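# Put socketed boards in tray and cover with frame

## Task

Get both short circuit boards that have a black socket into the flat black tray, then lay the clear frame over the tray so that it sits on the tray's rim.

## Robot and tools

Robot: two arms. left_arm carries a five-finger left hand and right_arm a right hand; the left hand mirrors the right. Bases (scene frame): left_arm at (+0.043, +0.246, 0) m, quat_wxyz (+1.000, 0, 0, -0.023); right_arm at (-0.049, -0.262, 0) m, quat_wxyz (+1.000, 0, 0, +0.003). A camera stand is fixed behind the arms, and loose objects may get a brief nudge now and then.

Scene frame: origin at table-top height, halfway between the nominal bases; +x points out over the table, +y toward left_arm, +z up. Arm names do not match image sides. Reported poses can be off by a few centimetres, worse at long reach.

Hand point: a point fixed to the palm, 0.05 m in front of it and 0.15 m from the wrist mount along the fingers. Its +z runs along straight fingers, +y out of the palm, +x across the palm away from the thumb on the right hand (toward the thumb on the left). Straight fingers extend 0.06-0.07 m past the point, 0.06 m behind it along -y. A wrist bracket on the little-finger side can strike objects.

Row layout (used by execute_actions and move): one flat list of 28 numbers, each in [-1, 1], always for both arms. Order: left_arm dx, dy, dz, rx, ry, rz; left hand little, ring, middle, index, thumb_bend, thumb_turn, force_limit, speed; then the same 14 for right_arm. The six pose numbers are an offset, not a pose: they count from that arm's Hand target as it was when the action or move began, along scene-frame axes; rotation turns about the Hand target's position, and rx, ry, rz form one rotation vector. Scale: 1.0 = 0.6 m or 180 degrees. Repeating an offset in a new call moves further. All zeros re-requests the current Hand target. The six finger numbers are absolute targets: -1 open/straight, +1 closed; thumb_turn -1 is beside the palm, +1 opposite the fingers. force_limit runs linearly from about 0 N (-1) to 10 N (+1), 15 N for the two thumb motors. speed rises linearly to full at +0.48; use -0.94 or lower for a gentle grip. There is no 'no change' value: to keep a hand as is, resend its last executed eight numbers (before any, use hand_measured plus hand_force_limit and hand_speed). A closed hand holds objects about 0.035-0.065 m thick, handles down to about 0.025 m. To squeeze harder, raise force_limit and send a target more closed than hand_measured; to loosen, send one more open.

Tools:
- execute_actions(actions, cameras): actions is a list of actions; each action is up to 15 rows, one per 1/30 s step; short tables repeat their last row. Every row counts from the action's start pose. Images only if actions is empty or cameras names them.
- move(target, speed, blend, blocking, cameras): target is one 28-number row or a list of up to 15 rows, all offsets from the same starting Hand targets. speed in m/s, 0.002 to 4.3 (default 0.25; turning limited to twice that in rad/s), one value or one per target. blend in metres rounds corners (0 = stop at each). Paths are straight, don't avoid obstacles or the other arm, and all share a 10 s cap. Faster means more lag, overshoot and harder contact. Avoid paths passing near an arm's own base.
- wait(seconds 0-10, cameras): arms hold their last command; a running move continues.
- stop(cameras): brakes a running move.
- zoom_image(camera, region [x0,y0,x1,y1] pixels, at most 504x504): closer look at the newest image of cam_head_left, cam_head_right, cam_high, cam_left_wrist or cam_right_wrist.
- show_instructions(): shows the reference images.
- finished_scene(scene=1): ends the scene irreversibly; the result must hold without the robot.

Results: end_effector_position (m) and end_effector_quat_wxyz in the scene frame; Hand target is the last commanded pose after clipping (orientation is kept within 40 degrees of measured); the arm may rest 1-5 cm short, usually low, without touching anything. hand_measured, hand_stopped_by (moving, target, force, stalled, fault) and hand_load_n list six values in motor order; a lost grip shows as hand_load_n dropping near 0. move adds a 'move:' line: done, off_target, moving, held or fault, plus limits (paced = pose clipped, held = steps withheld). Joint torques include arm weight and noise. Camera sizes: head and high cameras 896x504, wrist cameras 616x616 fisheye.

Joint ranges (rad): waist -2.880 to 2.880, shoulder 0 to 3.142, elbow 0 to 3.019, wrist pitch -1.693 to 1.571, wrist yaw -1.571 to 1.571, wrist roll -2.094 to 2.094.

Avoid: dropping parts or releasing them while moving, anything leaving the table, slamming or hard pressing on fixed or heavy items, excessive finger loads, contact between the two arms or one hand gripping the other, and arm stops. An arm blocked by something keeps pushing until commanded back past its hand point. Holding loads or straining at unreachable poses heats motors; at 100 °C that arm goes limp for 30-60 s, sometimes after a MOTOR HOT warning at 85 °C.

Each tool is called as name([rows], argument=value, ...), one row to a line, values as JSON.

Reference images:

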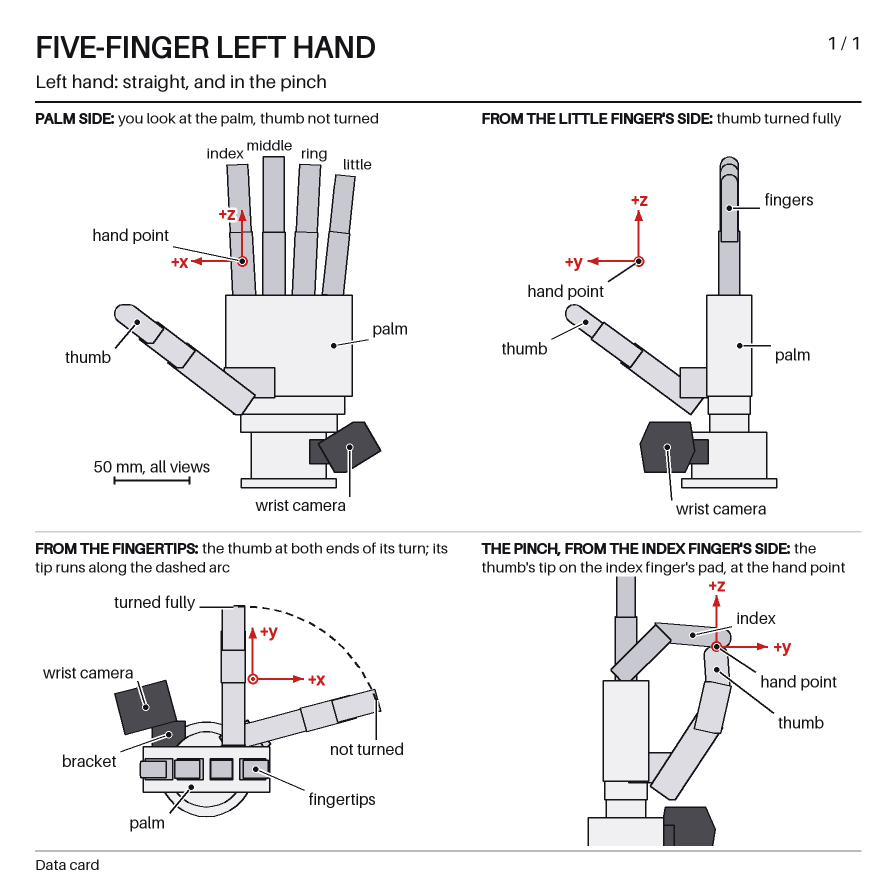

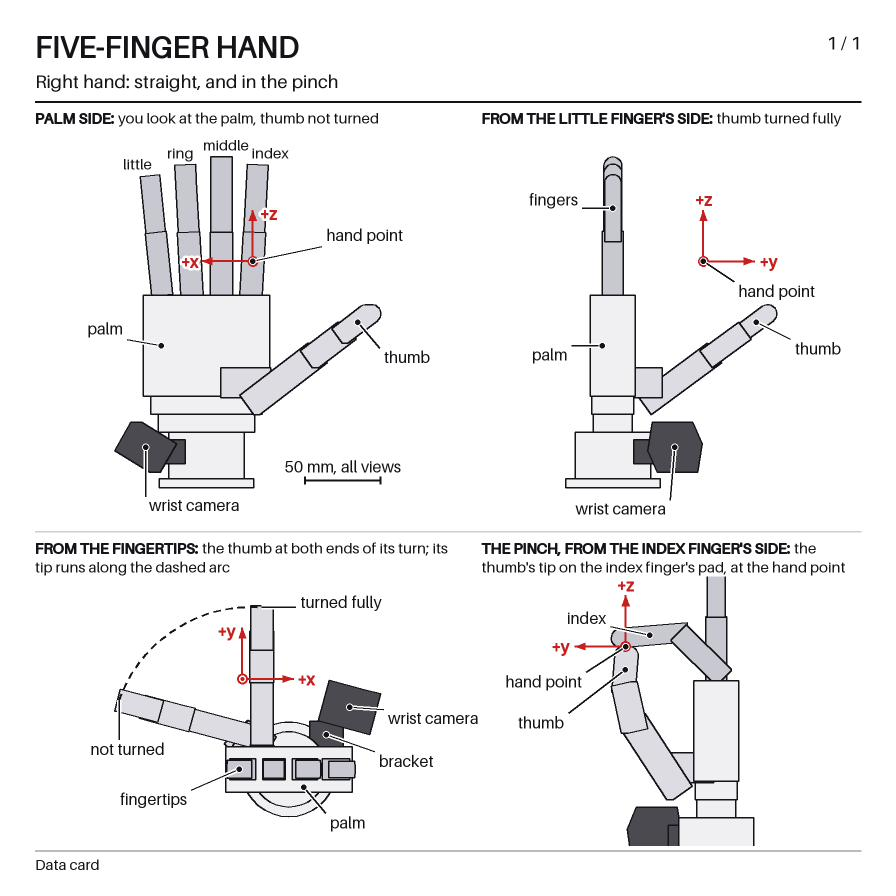

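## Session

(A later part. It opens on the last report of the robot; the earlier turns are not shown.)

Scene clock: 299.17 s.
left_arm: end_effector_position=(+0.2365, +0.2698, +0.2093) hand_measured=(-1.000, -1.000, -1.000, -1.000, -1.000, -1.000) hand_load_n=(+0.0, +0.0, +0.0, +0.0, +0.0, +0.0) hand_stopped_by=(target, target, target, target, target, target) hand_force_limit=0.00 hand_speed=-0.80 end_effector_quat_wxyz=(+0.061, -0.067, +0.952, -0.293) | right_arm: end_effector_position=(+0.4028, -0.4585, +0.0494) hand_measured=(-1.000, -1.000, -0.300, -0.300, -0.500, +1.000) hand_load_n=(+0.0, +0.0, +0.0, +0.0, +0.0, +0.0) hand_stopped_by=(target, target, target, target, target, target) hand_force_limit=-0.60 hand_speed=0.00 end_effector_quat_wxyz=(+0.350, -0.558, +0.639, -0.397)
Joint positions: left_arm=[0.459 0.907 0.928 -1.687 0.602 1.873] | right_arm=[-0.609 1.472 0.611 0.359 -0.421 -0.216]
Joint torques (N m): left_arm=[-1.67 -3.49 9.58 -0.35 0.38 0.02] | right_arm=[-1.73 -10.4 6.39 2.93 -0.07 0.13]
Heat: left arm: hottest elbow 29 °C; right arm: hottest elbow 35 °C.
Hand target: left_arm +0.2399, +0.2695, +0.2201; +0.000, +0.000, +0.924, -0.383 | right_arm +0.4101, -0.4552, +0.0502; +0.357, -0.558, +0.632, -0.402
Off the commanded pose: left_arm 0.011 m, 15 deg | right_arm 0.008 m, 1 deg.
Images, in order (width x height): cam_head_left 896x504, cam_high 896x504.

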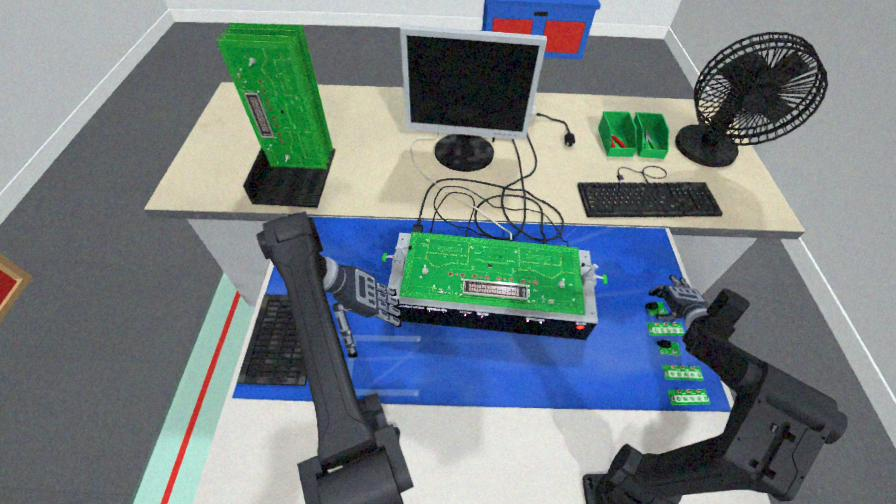

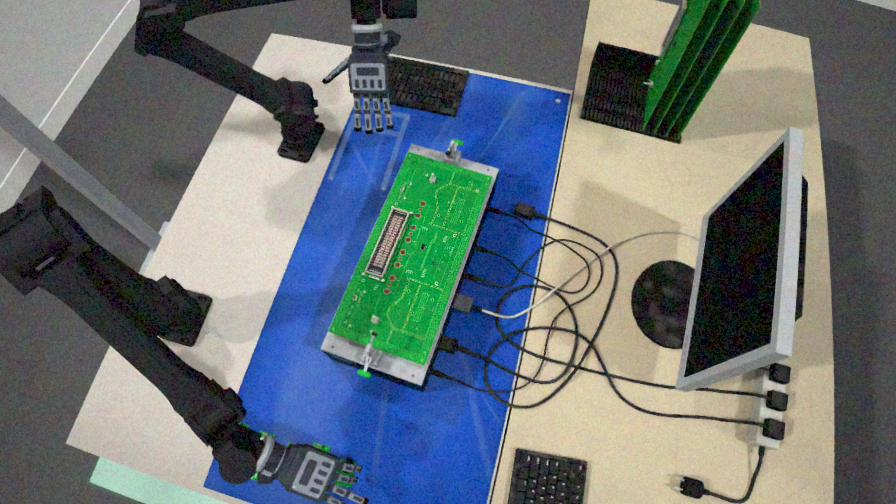

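move(target=[0,0,0,0,0,0, -1, -1, -1, -1, -1, -1, 0, -0.8, 0.0167, 0.006, -0.035, 0, 0, 0, -1, -1, -0.3, -0.3, -0.5, 1, -0.6, 0], cameras=["cam_right_wrist", "cam_head_left"], speed=0.08)

zoom_image(camera="cam_right_wrist", region=[220, 220, 520, 460])

zoom_image(camera="cam_head_left", region=[630, 250, 770, 370])

Scene clock: 315.50 s.
left_arm: end_effector_position=(+0.2365, +0.2698, +0.2093) hand_measured=(-1.000, -1.000, -1.000, -1.000, -1.000, -1.000) hand_load_n=(+0.0, +0.0, +0.0, +0.0, +0.0, +0.0) hand_stopped_by=(target, target, target, target, target, target) hand_force_limit=0.00 hand_speed=-0.80 end_effector_quat_wxyz=(+0.061, -0.067, +0.952, -0.293) | right_arm: end_effector_position=(+0.4129, -0.4565, +0.0311) hand_measured=(-1.000, -1.000, -0.300, -0.300, -0.500, +1.000) hand_load_n=(-0.5, +0.0, +0.0, +0.0, +0.0, +0.0) hand_stopped_by=(target, target, target, target, target, target) hand_force_limit=-0.60 hand_speed=0.00 end_effector_quat_wxyz=(+0.350, -0.557, +0.638, -0.400)
Joint positions: left_arm=[0.459 0.907 0.928 -1.687 0.602 1.873] | right_arm=[-0.589 1.541 0.611 0.439 -0.401 -0.205]
Joint torques (N m): left_arm=[-0.85 -3.25 9.55 -0.28 0.36 0.07] | right_arm=[-1.14 -11.05 5.89 2.99 -0.11 0.15]
Heat: left arm: hottest elbow 29 °C; right arm: hottest elbow 33 °C.
Hand target: left_arm +0.2399, +0.2695, +0.2201; +0.000, +0.000, +0.924, -0.383 | right_arm +0.4201, -0.4516, +0.0293; +0.357, -0.558, +0.632, -0.403
Off the commanded pose: left_arm 0.011 m, 15 deg | right_arm 0.009 m, 1 deg.
joint sent to its limit (left arm) — joint 4 (wrist pitch), lower limit. The joint targets are off in orientation, not in position.
move: off_target (left_arm)
Images, in order (width x height): cam_head_left 896x504, cam_right_wrist 616x616.

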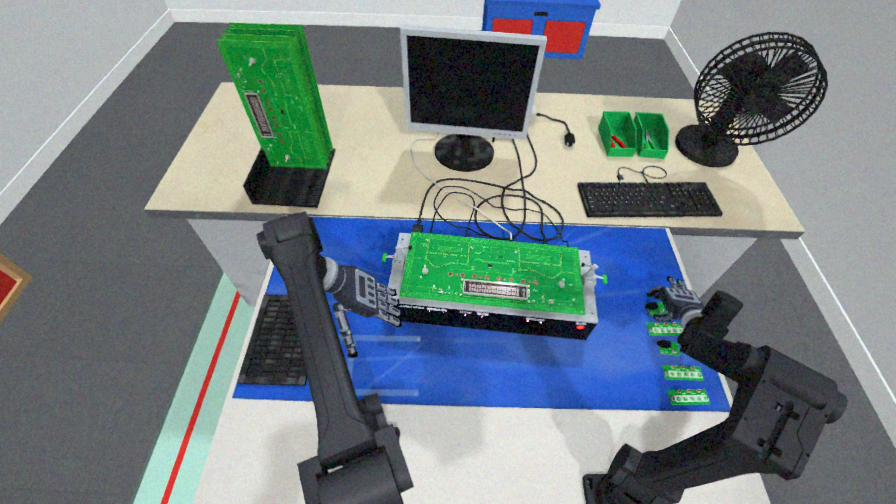

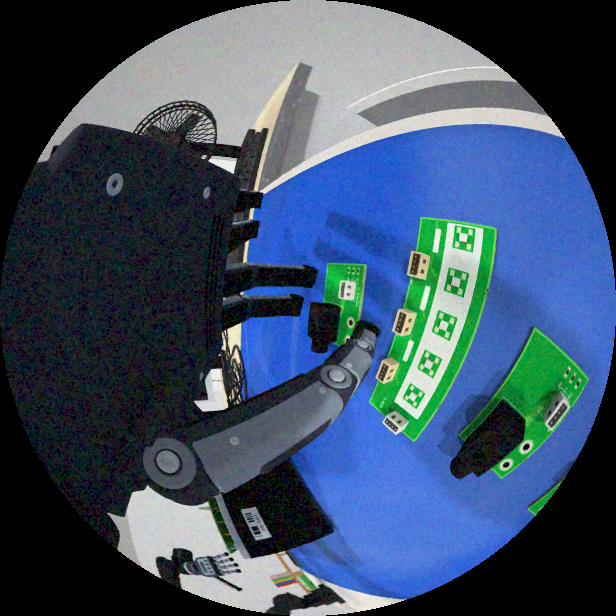

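Scaled by 1.680 from the camera's 616x616 image, which has a finer 880x880 frame.

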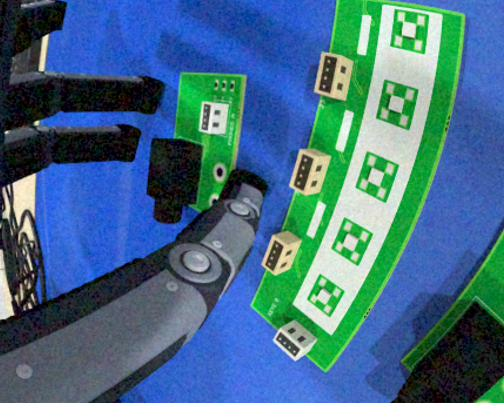

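Scaled by 3.600.

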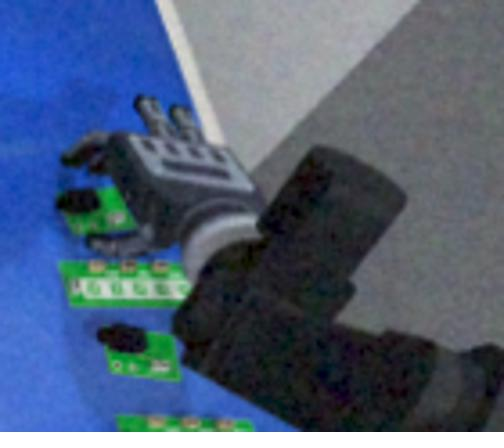

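execute_actions([
  [[0,0,0,0,0,0, -1, -1, -1, -1, -1, -1, 0, -0.8, 0, 0, 0, 0, 0, 0, -1, -1, -0.1, -0.1, -0.25, 1, -0.7, -0.8]],
  [[0,0,0,0,0,0, -1, -1, -1, -1, -1, -1, 0, -0.8, 0, 0, 0, 0, 0, 0, -1, -1, -0.1, -0.1, -0.25, 1, -0.7, -0.8]],
], cameras=["cam_right_wrist", "cam_head_left"])

zoom_image(camera="cam_right_wrist", region=[220, 220, 520, 460])

zoom_image(camera="cam_head_left", region=[630, 250, 770, 370])

Scene clock: 337.87 s.
left_arm: end_effector_position=(+0.2365, +0.2698, +0.2093) hand_measured=(-1.000, -1.000, -1.000, -1.000, -1.000, -1.000) hand_load_n=(+0.0, +0.0, +0.0, +0.0, +0.0, +0.0) hand_stopped_by=(target, target, target, target, target, target) hand_force_limit=0.00 hand_speed=-0.80 end_effector_quat_wxyz=(+0.061, -0.067, +0.952, -0.293) | right_arm: end_effector_position=(+0.4139, -0.4565, +0.0315) hand_measured=(-1.000, -1.000, -0.100, -0.100, -0.250, +1.000) hand_load_n=(+0.0, +0.0, +0.5, +0.0, +0.0, +0.0) hand_stopped_by=(target, target, target, target, target, target) hand_force_limit=-0.70 hand_speed=-0.80 end_effector_quat_wxyz=(+0.351, -0.557, +0.636, -0.402)
Joint positions: left_arm=[0.459 0.907 0.928 -1.687 0.602 1.873] | right_arm=[-0.588 1.543 0.611 0.445 -0.401 -0.205]
Joint torques (N m): left_arm=[-1.79 -3.9 9.59 -0.4 0.34 0.07] | right_arm=[-1.32 -10.87 6.12 2.76 -0.07 0.11]
Heat: left arm: hottest elbow 30 °C; right arm: hottest elbow 32 °C.
Hand target: left_arm +0.2399, +0.2695, +0.2201; +0.000, +0.000, +0.924, -0.383 | right_arm +0.4201, -0.4517, +0.0292; +0.357, -0.558, +0.632, -0.402
Off the commanded pose: left_arm 0.011 m, 15 deg | right_arm 0.008 m, 1 deg.
joint sent to its limit (left arm) — joint 4 (wrist pitch), lower limit. The joint targets are off in orientation, not in position.
Images, in order (width x height): cam_head_left 896x504, cam_right_wrist 616x616.

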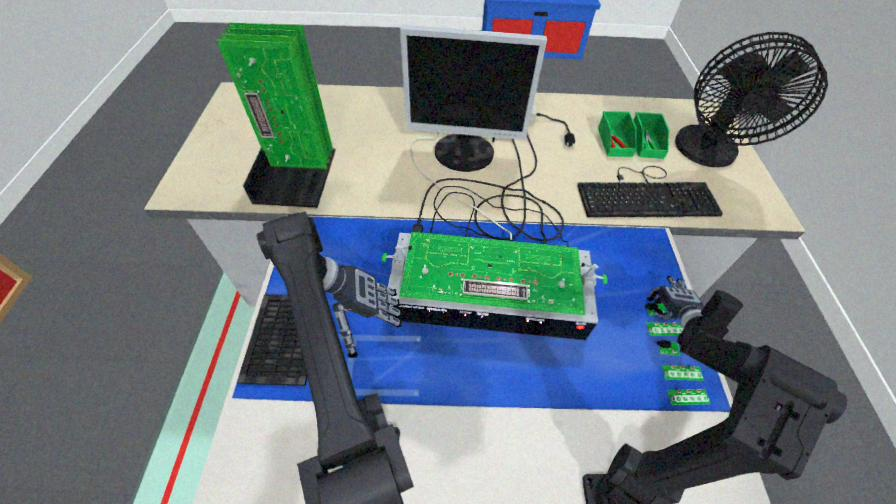

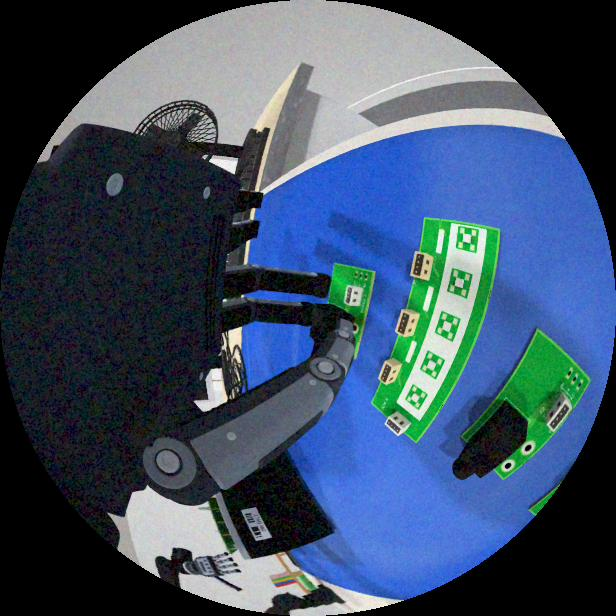

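Scaled by 1.680 from the camera's 616x616 image, which has a finer 880x880 frame.

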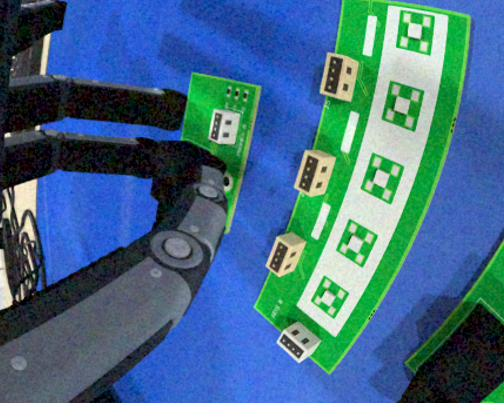

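Scaled by 3.600.

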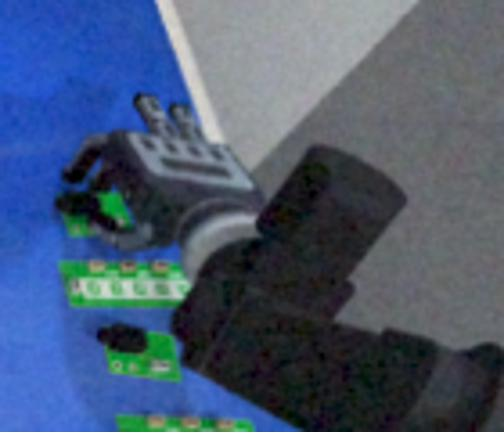

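execute_actions([
  [[0,0,0,0,0,0, -1, -1, -1, -1, -1, -1, 0, -0.8, 0, 0, 0, 0, 0, 0, -1, -1, 0.1, 0.1, 0.2, 1, -0.6, -0.88]],
  [[0,0,0,0,0,0, -1, -1, -1, -1, -1, -1, 0, -0.8, 0, 0, 0, 0, 0, 0, -1, -1, 0.1, 0.1, 0.2, 1, -0.6, -0.88]],
  [[0,0,0,0,0,0, -1, -1, -1, -1, -1, -1, 0, -0.8, 0, 0, 0, 0, 0, 0, -1, -1, 0.1, 0.1, 0.2, 1, -0.6, -0.88]],
], cameras=["cam_right_wrist", "cam_head_left"])

zoom_image(camera="cam_right_wrist", region=[220, 220, 520, 460])

zoom_image(camera="cam_head_left", region=[630, 250, 770, 370])

Scene clock: 348.10 s.
left_arm: end_effector_position=(+0.2365, +0.2698, +0.2093) hand_measured=(-1.000, -1.000, -1.000, -1.000, -1.000, -1.000) hand_load_n=(+0.0, +0.0, +0.0, +0.0, +0.0, +0.0) hand_stopped_by=(target, target, target, target, target, target) hand_force_limit=0.00 hand_speed=-0.80 end_effector_quat_wxyz=(+0.061, -0.067, +0.952, -0.293) | right_arm: end_effector_position=(+0.4144, -0.4567, +0.0321) hand_measured=(-1.000, -1.000, +0.100, +0.042, -0.168, +1.000) hand_load_n=(+0.0, +0.0, +0.5, +5.0, +3.0, -1.5) hand_stopped_by=(target, target, target, force, force, target) hand_force_limit=-0.60 hand_speed=-0.88 end_effector_quat_wxyz=(+0.352, -0.557, +0.636, -0.403)
Joint positions: left_arm=[0.459 0.907 0.928 -1.687 0.602 1.873] | right_arm=[-0.588 1.543 0.611 0.448 -0.401 -0.204]
Joint torques (N m): left_arm=[-1.44 -4.25 9.72 -0.27 0.37 0.02] | right_arm=[-1.49 -11.34 5.71 2.62 -0.09 0.11]
Heat: left arm: hottest elbow 30 °C; right arm: hottest elbow 32 °C.
Hand target: left_arm +0.2399, +0.2695, +0.2201; +0.000, +0.000, +0.924, -0.383 | right_arm +0.4201, -0.4517, +0.0292; +0.357, -0.558, +0.632, -0.402
Off the commanded pose: left_arm 0.011 m, 15 deg | right_arm 0.008 m, 1 deg.
joint sent to its limit (left arm) — joint 4 (wrist pitch), lower limit. The joint targets are off in orientation, not in position.
Images, in order (width x height): cam_head_left 896x504, cam_right_wrist 616x616.

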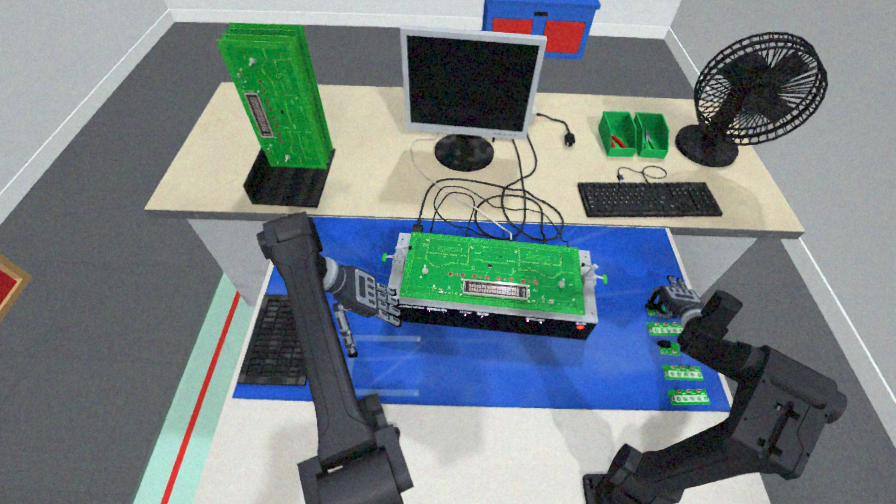

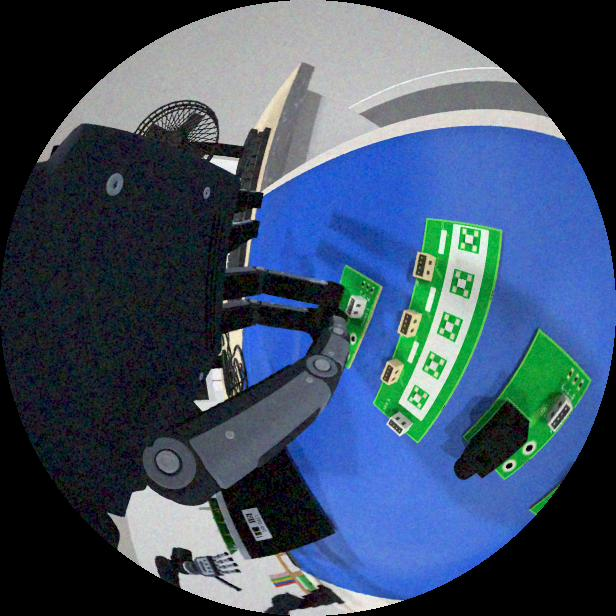

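Scaled by 1.680 from the camera's 616x616 image, which has a finer 880x880 frame.

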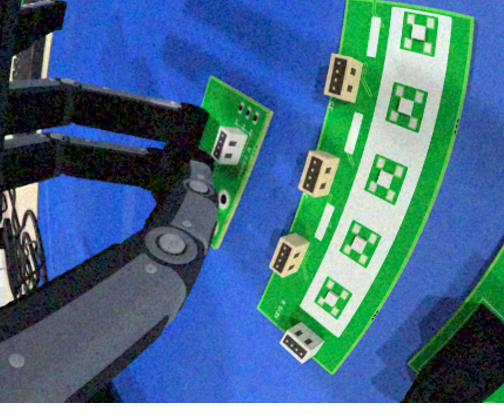

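Scaled by 3.600.

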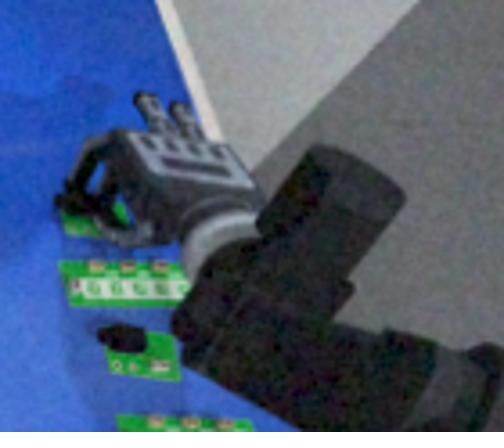

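move(target=[0,0,0,0,0,0, -1, -1, -1, -1, -1, -1, 0, -0.8, 0, 0, 0.1, 0, 0, 0, -1, -1, 0.1, 0.1, 0.2, 1, -0.6, -0.88], cameras=["cam_right_wrist", "cam_head_left"], speed=0.08)

zoom_image(camera="cam_right_wrist", region=[220, 220, 520, 460])

zoom_image(camera="cam_head_left", region=[630, 230, 770, 350])

Scene clock: 353.67 s.
left_arm: end_effector_position=(+0.2365, +0.2698, +0.2093) hand_measured=(-1.000, -1.000, -1.000, -1.000, -1.000, -1.000) hand_load_n=(+0.0, -0.5, +0.0, +0.0, +0.0, -0.5) hand_stopped_by=(target, target, target, target, target, target) hand_force_limit=0.00 hand_speed=-0.80 end_effector_quat_wxyz=(+0.061, -0.067, +0.952, -0.293) | right_arm: end_effector_position=(+0.4000, -0.4472, +0.0619) hand_measured=(-1.000, -1.000, +0.100, +0.042, -0.168, +1.000) hand_load_n=(+0.0, +0.0, +0.0, +4.0, +2.5, -1.5) hand_stopped_by=(target, target, target, force, force, target) hand_force_limit=-0.60 hand_speed=-0.88 end_effector_quat_wxyz=(+0.346, -0.560, +0.648, -0.383)
Joint positions: left_arm=[0.459 0.907 0.928 -1.687 0.602 1.873] | right_arm=[-0.588 1.415 0.622 0.262 -0.401 -0.204]
Joint torques (N m): left_arm=[-1.9 -3.72 9.72 -0.27 0.38 0.1] | right_arm=[-1.26 -13.16 9.81 1.21 -0.13 0.14]
Heat: left arm: hottest elbow 30 °C; right arm: hottest elbow 32 °C.
Hand target: left_arm +0.2399, +0.2695, +0.2201; +0.000, +0.000, +0.924, -0.383 | right_arm +0.4200, -0.4517, +0.0893; +0.357, -0.558, +0.632, -0.402
Off the commanded pose: left_arm 0.011 m, 15 deg | right_arm 0.034 m, 3 deg.
joint sent to its limit (left arm) — joint 4 (wrist pitch), lower limit. The joint targets are off in orientation, not in position.
move: off_target (left_arm, right_arm)
Images, in order (width x height): cam_head_left 896x504, cam_right_wrist 616x616.

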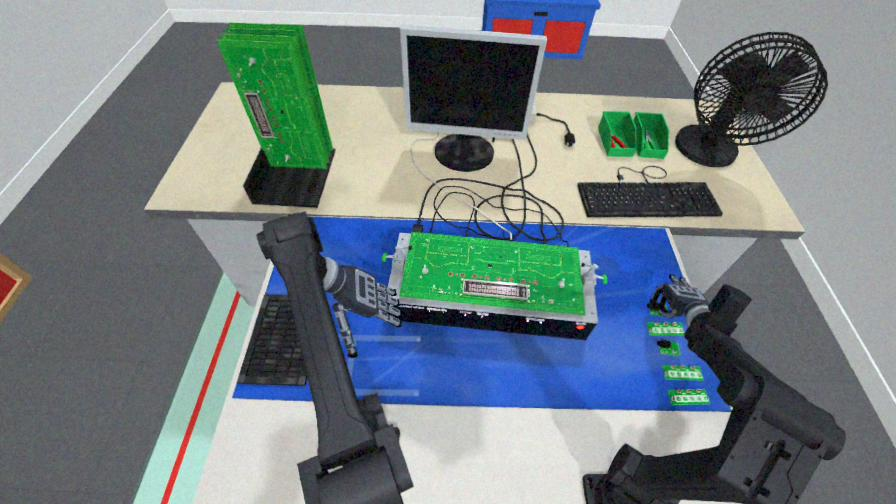

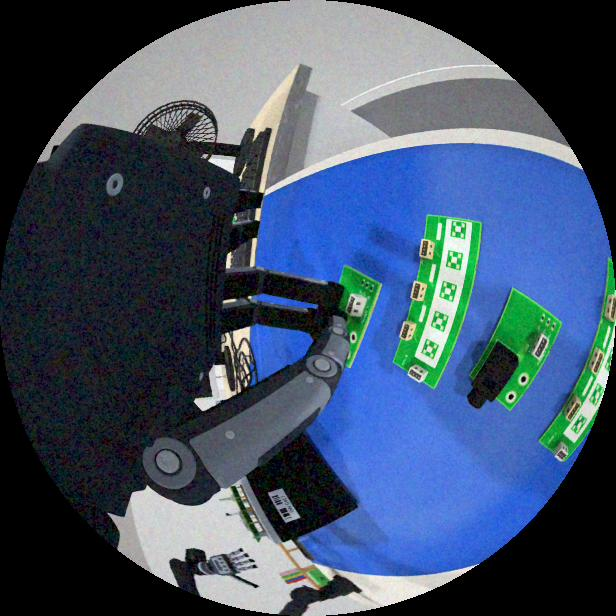

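Scaled by 1.680 from the camera's 616x616 image, which has a finer 880x880 frame.

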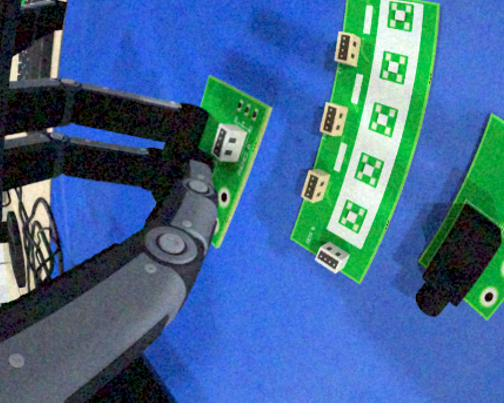

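Scaled by 3.600.

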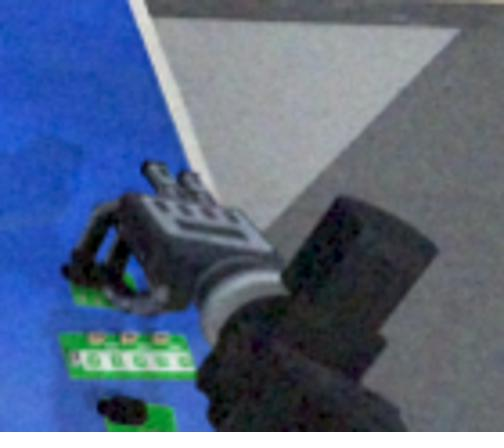

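move([
  [0,0,0,0,0,0, -1, -1, -1, -1, -1, -1, 0, -0.8, -0.033, 0.167, 0.25, 0, 0, 0, -1, -1, 0.1, 0.1, 0.2, 1, -0.6, -0.88],
  [0,0,0,0,0,0, -1, -1, -1, -1, -1, -1, 0, -0.8, -0.233, 0.70, 0.1, 0, 0, 0.039, -1, -1, 0.1, 0.1, 0.2, 1, -0.6, -0.88],
], cameras=["all"], speed=0.25, blend=0.05)

zoom_image(camera="cam_right_wrist", region=[220, 220, 520, 460])

zoom_image(camera="cam_head_left", region=[400, 270, 600, 440])

Scene clock: 384.00 s.
left_arm: end_effector_position=(+0.2365, +0.2698, +0.2093) hand_measured=(-1.000, -1.000, -1.000, -1.000, -1.000, -1.000) hand_load_n=(+0.0, +0.0, +0.0, +0.0, +0.0, +0.0) hand_stopped_by=(target, target, target, target, target, target) hand_force_limit=0.00 hand_speed=-0.80 end_effector_quat_wxyz=(+0.061, -0.067, +0.952, -0.293) | right_arm: end_effector_position=(+0.2736, -0.0442, +0.1343) hand_measured=(-1.000, -1.000, +0.100, +0.042, -0.168, +1.000) hand_load_n=(+0.0, +0.0, +0.0, +4.0, +2.5, -1.5) hand_stopped_by=(target, target, target, force, force, target) hand_force_limit=-0.60 hand_speed=-0.88 end_effector_quat_wxyz=(-0.366, +0.604, -0.597, +0.381)
Joint positions: left_arm=[0.459 0.907 0.928 -1.687 0.602 1.873] | right_arm=[0.823 0.932 0.511 -0.216 0.734 0.434]
Joint torques (N m): left_arm=[-1.55 -4.07 9.57 -0.44 0.38 0.03] | right_arm=[-1.67 -4.07 10.54 1.51 0.44 0.18]
Heat: left arm: hottest elbow 30 °C; right arm: hottest elbow 33 °C.
Hand target: left_arm +0.2399, +0.2695, +0.2201; +0.000, +0.000, +0.924, -0.383 | right_arm +0.2803, -0.0317, +0.1492; -0.381, +0.596, -0.596, +0.380
Off the commanded pose: left_arm 0.011 m, 15 deg | right_arm 0.021 m, 2 deg.
joint sent to its limit (left arm) — joint 4 (wrist pitch), lower limit. The joint targets are off in orientation, not in position.
move: off_target (left_arm, right_arm)

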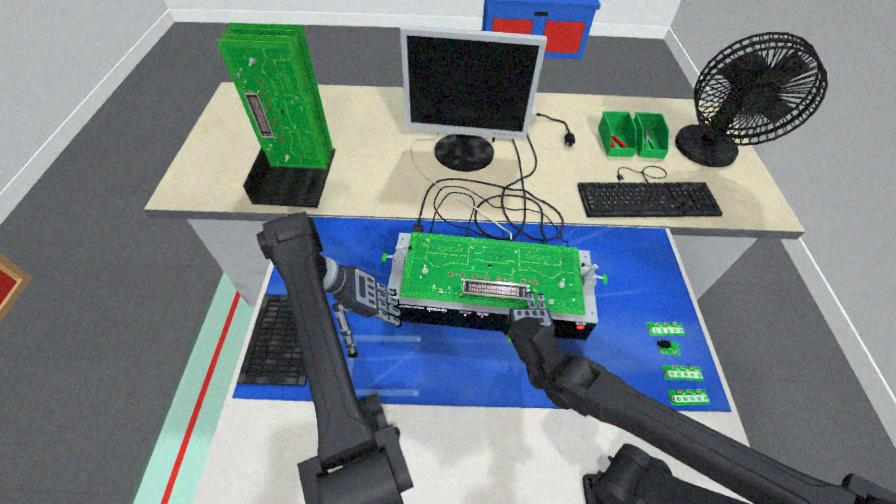

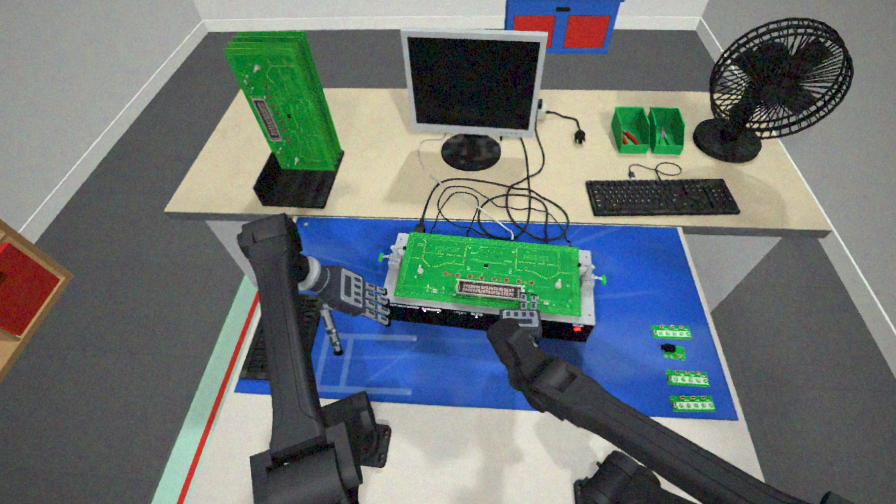

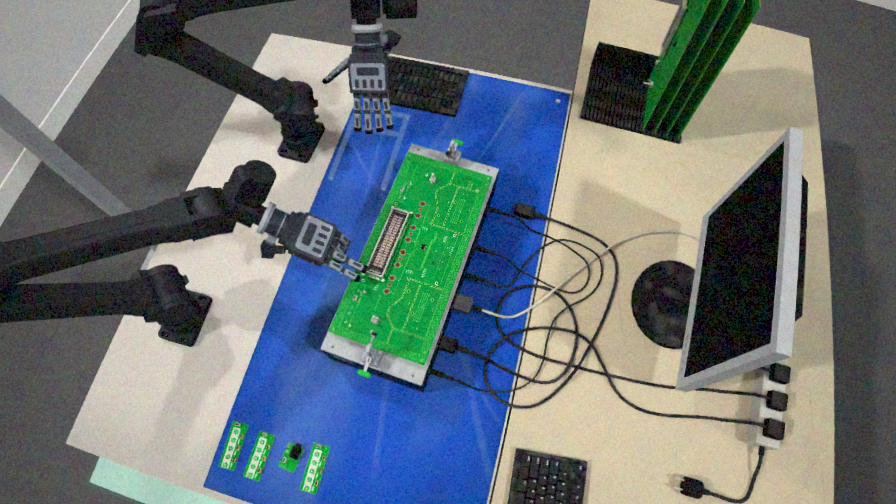

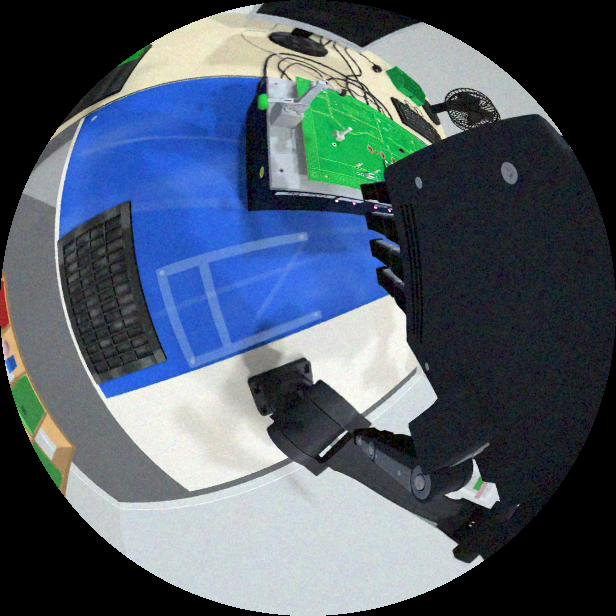

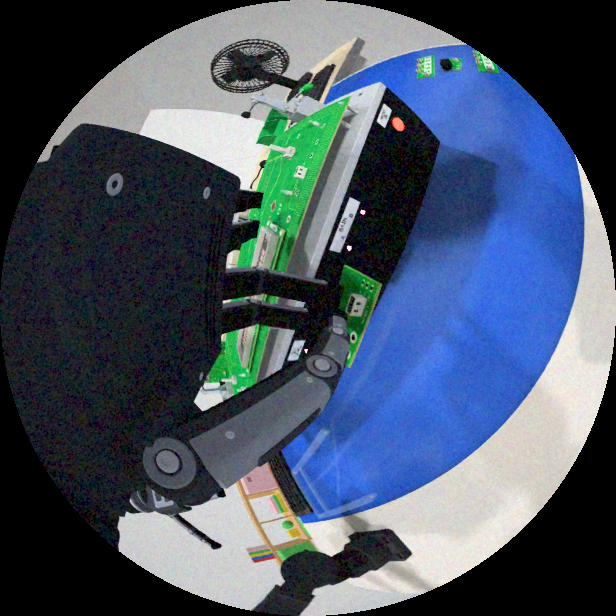

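Scaled by 1.680 from the camera's 616x616 image, which has a finer 880x880 frame.

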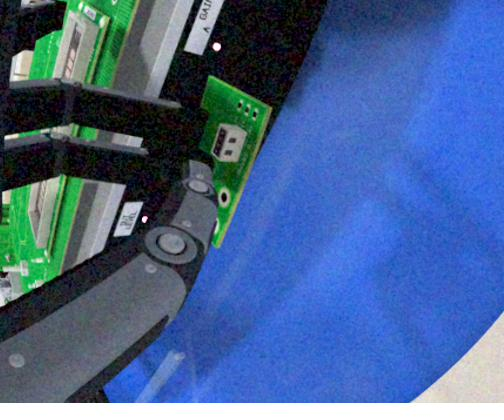

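Scaled by 2.520.

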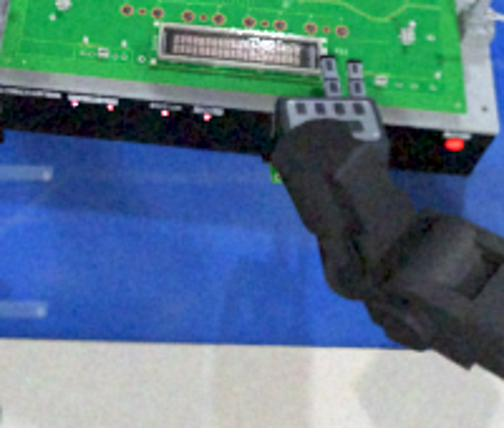

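move(target=[0,0,0,0,0,0, -1, -1, -1, -1, -1, -1, 0, -0.8, -0.0893, -0.01, -0.125, 0, 0, 0, -1, -1, 0.1, 0.1, 0.2, 1, -0.6, -0.88], cameras=["cam_right_wrist", "cam_head_left"], speed=0.12)

zoom_image(camera="cam_right_wrist", region=[220, 200, 520, 440])

zoom_image(camera="cam_head_left", region=[440, 270, 600, 440])

Scene clock: 403.13 s.
left_arm: end_effector_position=(+0.2365, +0.2698, +0.2093) hand_measured=(-1.000, -1.000, -1.000, -1.000, -1.000, -1.000) hand_load_n=(+0.0, +0.0, +0.0, +0.0, +0.0, -0.5) hand_stopped_by=(target, target, target, target, target, target) hand_force_limit=0.00 hand_speed=-0.80 end_effector_quat_wxyz=(+0.061, -0.067, +0.952, -0.293) | right_arm: end_effector_position=(+0.2242, -0.0471, +0.0684) hand_measured=(-1.000, -1.000, +0.100, +0.042, -0.168, +1.000) hand_load_n=(+0.0, +0.0, +0.0, +4.0, +2.5, -1.5) hand_stopped_by=(target, target, target, force, force, target) hand_force_limit=-0.60 hand_speed=-0.88 end_effector_quat_wxyz=(-0.367, +0.603, -0.596, +0.382)
Joint positions: left_arm=[0.459 0.907 0.928 -1.687 0.602 1.873] | right_arm=[0.979 0.958 0.34 -0.117 0.856 0.572]
Joint torques (N m): left_arm=[-1.08 -4.31 9.65 -0.32 0.38 0.03] | right_arm=[-2.14 -3.19 8.08 2.15 0.6 0.08]
Heat: left arm: hottest elbow 30 °C; right arm: hottest elbow 35 °C.
Hand target: left_arm +0.2399, +0.2695, +0.2201; +0.000, +0.000, +0.924, -0.383 | right_arm +0.2267, -0.0378, +0.0742; -0.381, +0.596, -0.596, +0.380
Off the commanded pose: left_arm 0.011 m, 15 deg | right_arm 0.011 m, 2 deg.
joint sent to its limit (left arm) — joint 4 (wrist pitch), lower limit. The joint targets are off in orientation, not in position.
move: off_target (left_arm, right_arm)
Images, in order (width x height): cam_head_left 896x504, cam_right_wrist 616x616.

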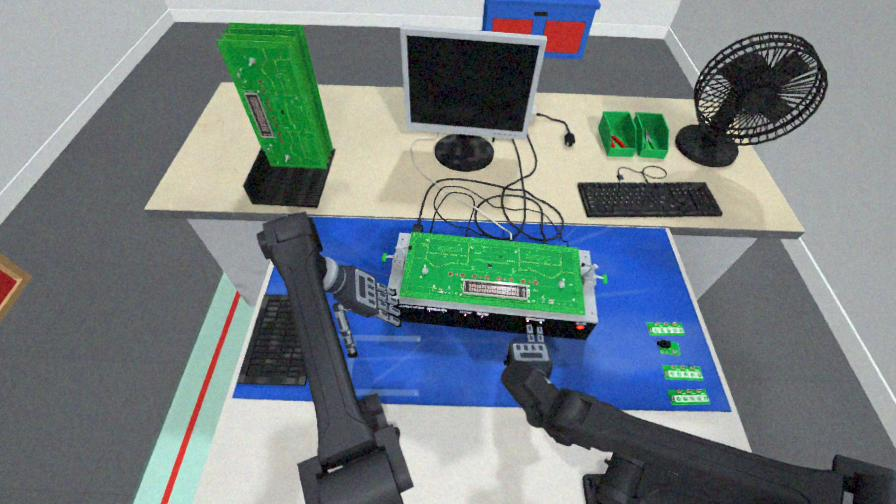

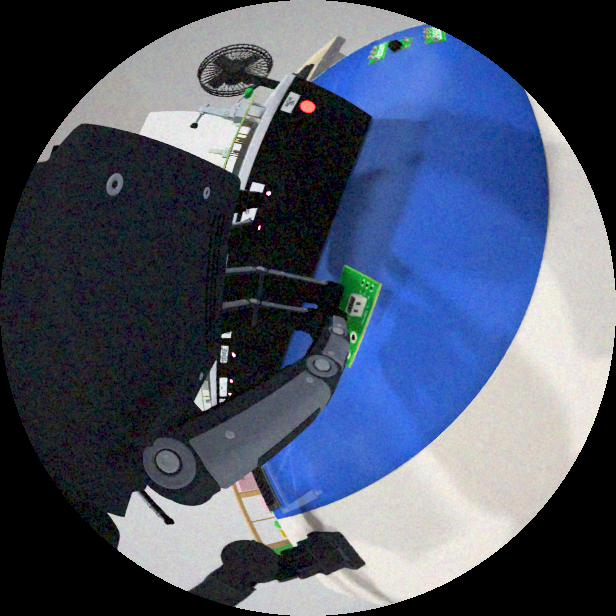

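Scaled by 1.680 from the camera's 616x616 image, which has a finer 880x880 frame.

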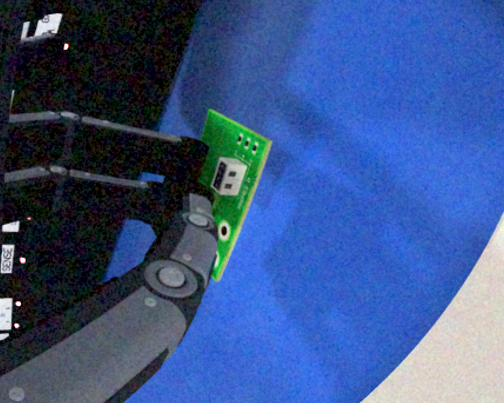

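Scaled by 2.965.

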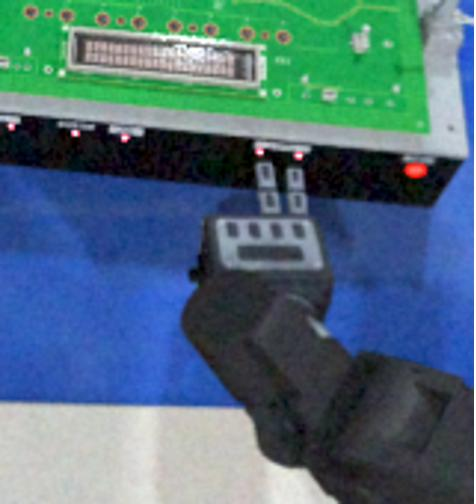

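move(target=[0,0,0,0,0,0, -1, -1, -1, -1, -1, -1, 0, -0.8, -0.0167, 0, -0.05, 0, 0, 0, -1, -1, 0.1, 0.1, 0.2, 1, -0.6, -0.88], cameras=["cam_right_wrist", "cam_head_left"], speed=0.06)

zoom_image(camera="cam_right_wrist", region=[220, 200, 520, 440])

zoom_image(camera="cam_head_left", region=[440, 270, 600, 440])

Scene clock: 421.90 s.
left_arm: end_effector_position=(+0.2365, +0.2698, +0.2093) hand_measured=(-1.000, -1.000, -1.000, -1.000, -1.000, -1.000) hand_load_n=(+0.0, +0.0, +0.0, +0.0, +0.0, +0.0) hand_stopped_by=(target, target, target, target, target, target) hand_force_limit=0.00 hand_speed=-0.80 end_effector_quat_wxyz=(+0.061, -0.067, +0.952, -0.293) | right_arm: end_effector_position=(+0.2166, -0.0445, +0.0428) hand_measured=(-1.000, -1.000, +0.100, +0.042, -0.168, +1.000) hand_load_n=(+0.0, +0.0, +0.0, +4.0, +2.0, -1.5) hand_stopped_by=(target, target, target, force, force, target) hand_force_limit=-0.60 hand_speed=-0.88 end_effector_quat_wxyz=(-0.370, +0.601, -0.597, +0.382)
Joint positions: left_arm=[0.459 0.907 0.928 -1.687 0.602 1.873] | right_arm=[1.015 1.037 0.295 -0.014 0.886 0.612]
Joint torques (N m): left_arm=[-2.02 -4.01 9.62 -0.42 0.36 0.05] | right_arm=[-0.79 -3.55 6.39 2.35 0.59 0.14]
Heat: left arm: hottest elbow 30 °C; right arm: hottest elbow 33 °C.
Hand target: left_arm +0.2399, +0.2695, +0.2201; +0.000, +0.000, +0.924, -0.383 | right_arm +0.2167, -0.0377, +0.0443; -0.381, +0.596, -0.596, +0.380
Off the commanded pose: left_arm 0.011 m, 15 deg | right_arm 0.007 m, 1 deg.
joint sent to its limit (left arm) — joint 4 (wrist pitch), lower limit. The joint targets are off in orientation, not in position.
move: off_target (left_arm)
Images, in order (width x height): cam_head_left 896x504, cam_right_wrist 616x616.

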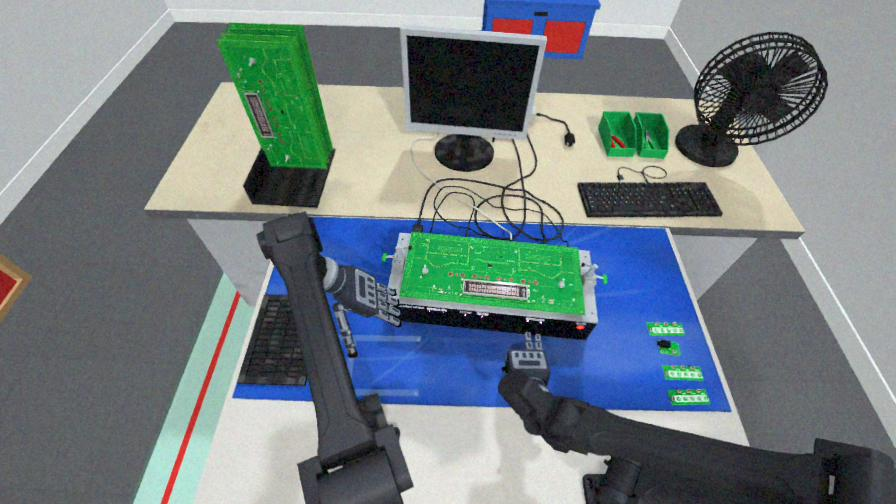

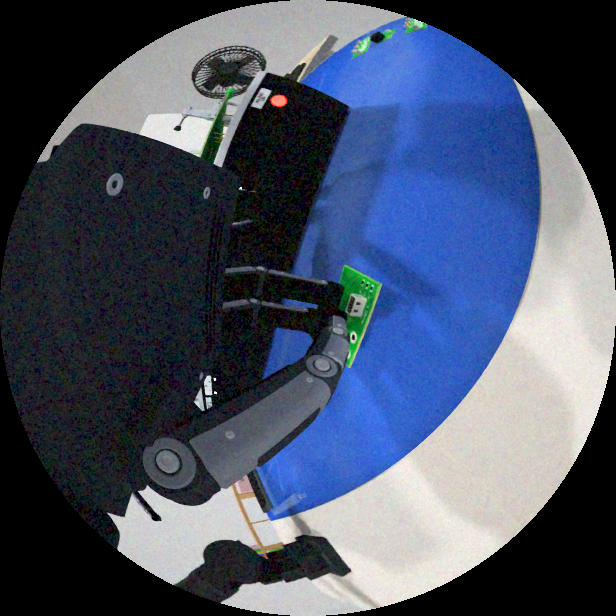

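Scaled by 1.680 from the camera's 616x616 image, which has a finer 880x880 frame.

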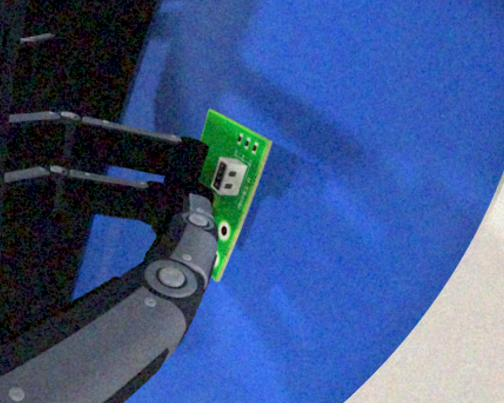

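Scaled by 2.965.

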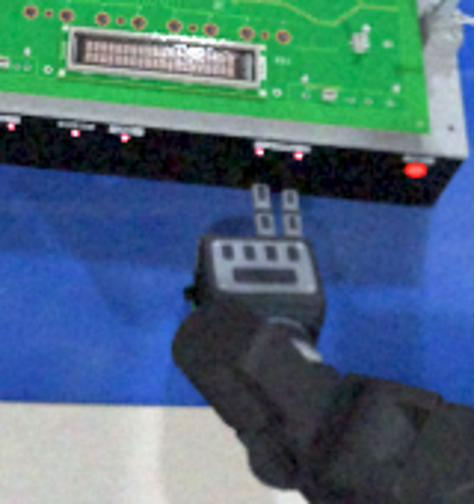

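move(target=[0,0,0,0,0,0, -1, -1, -1, -1, -1, -1, 0, -0.8, 0, 0, -0.0167, 0, 0, 0, -1, -1, 0.1, 0.1, 0.2, 1, -0.6, -0.88], cameras=["cam_right_wrist"], speed=0.04)

zoom_image(camera="cam_right_wrist", region=[220, 200, 520, 440])

Scene clock: 427.23 s.
left_arm: end_effector_position=(+0.2365, +0.2698, +0.2093) hand_measured=(-1.000, -1.000, -1.000, -1.000, -1.000, -1.000) hand_load_n=(+0.0, +0.0, +0.0, -0.5, +0.0, +0.0) hand_stopped_by=(target, target, target, target, target, target) hand_force_limit=0.00 hand_speed=-0.80 end_effector_quat_wxyz=(+0.061, -0.067, +0.952, -0.293) | right_arm: end_effector_position=(+0.2168, -0.0440, +0.0331) hand_measured=(-1.000, -1.000, +0.100, +0.042, -0.168, +1.000) hand_load_n=(+0.0, -0.5, +0.0, +4.0, +2.0, -1.0) hand_stopped_by=(target, target, target, force, force, target) hand_force_limit=-0.60 hand_speed=-0.88 end_effector_quat_wxyz=(-0.370, +0.600, -0.598, +0.382)
Joint positions: left_arm=[0.459 0.907 0.928 -1.687 0.602 1.873] | right_arm=[1.015 1.079 0.281 0.041 0.886 0.614]
Joint torques (N m): left_arm=[-1.55 -3.72 9.54 -0.36 0.33 0.04] | right_arm=[-0.79 -3.43 6.19 2.43 0.59 0.07]
Heat: left arm: hottest elbow 30 °C; right arm: hottest elbow 33 °C.
Hand target: left_arm +0.2399, +0.2695, +0.2201; +0.000, +0.000, +0.924, -0.383 | right_arm +0.2167, -0.0377, +0.0342; -0.381, +0.596, -0.596, +0.380
Off the commanded pose: left_arm 0.011 m, 15 deg | right_arm 0.006 m, 1 deg.
joint sent to its limit (left arm) — joint 4 (wrist pitch), lower limit. The joint targets are off in orientation, not in position.
move: off_target (left_arm)
Images, in order (width x height): cam_right_wrist 616x616.

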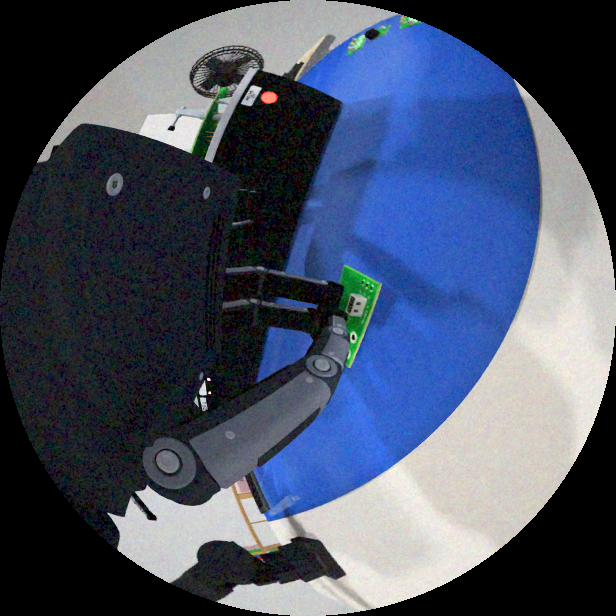

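Scaled by 1.680 from the camera's 616x616 image, which has a finer 880x880 frame.

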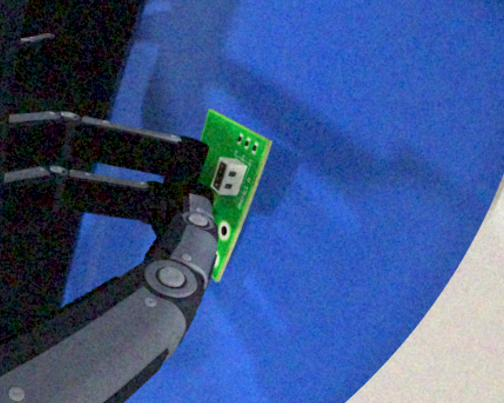

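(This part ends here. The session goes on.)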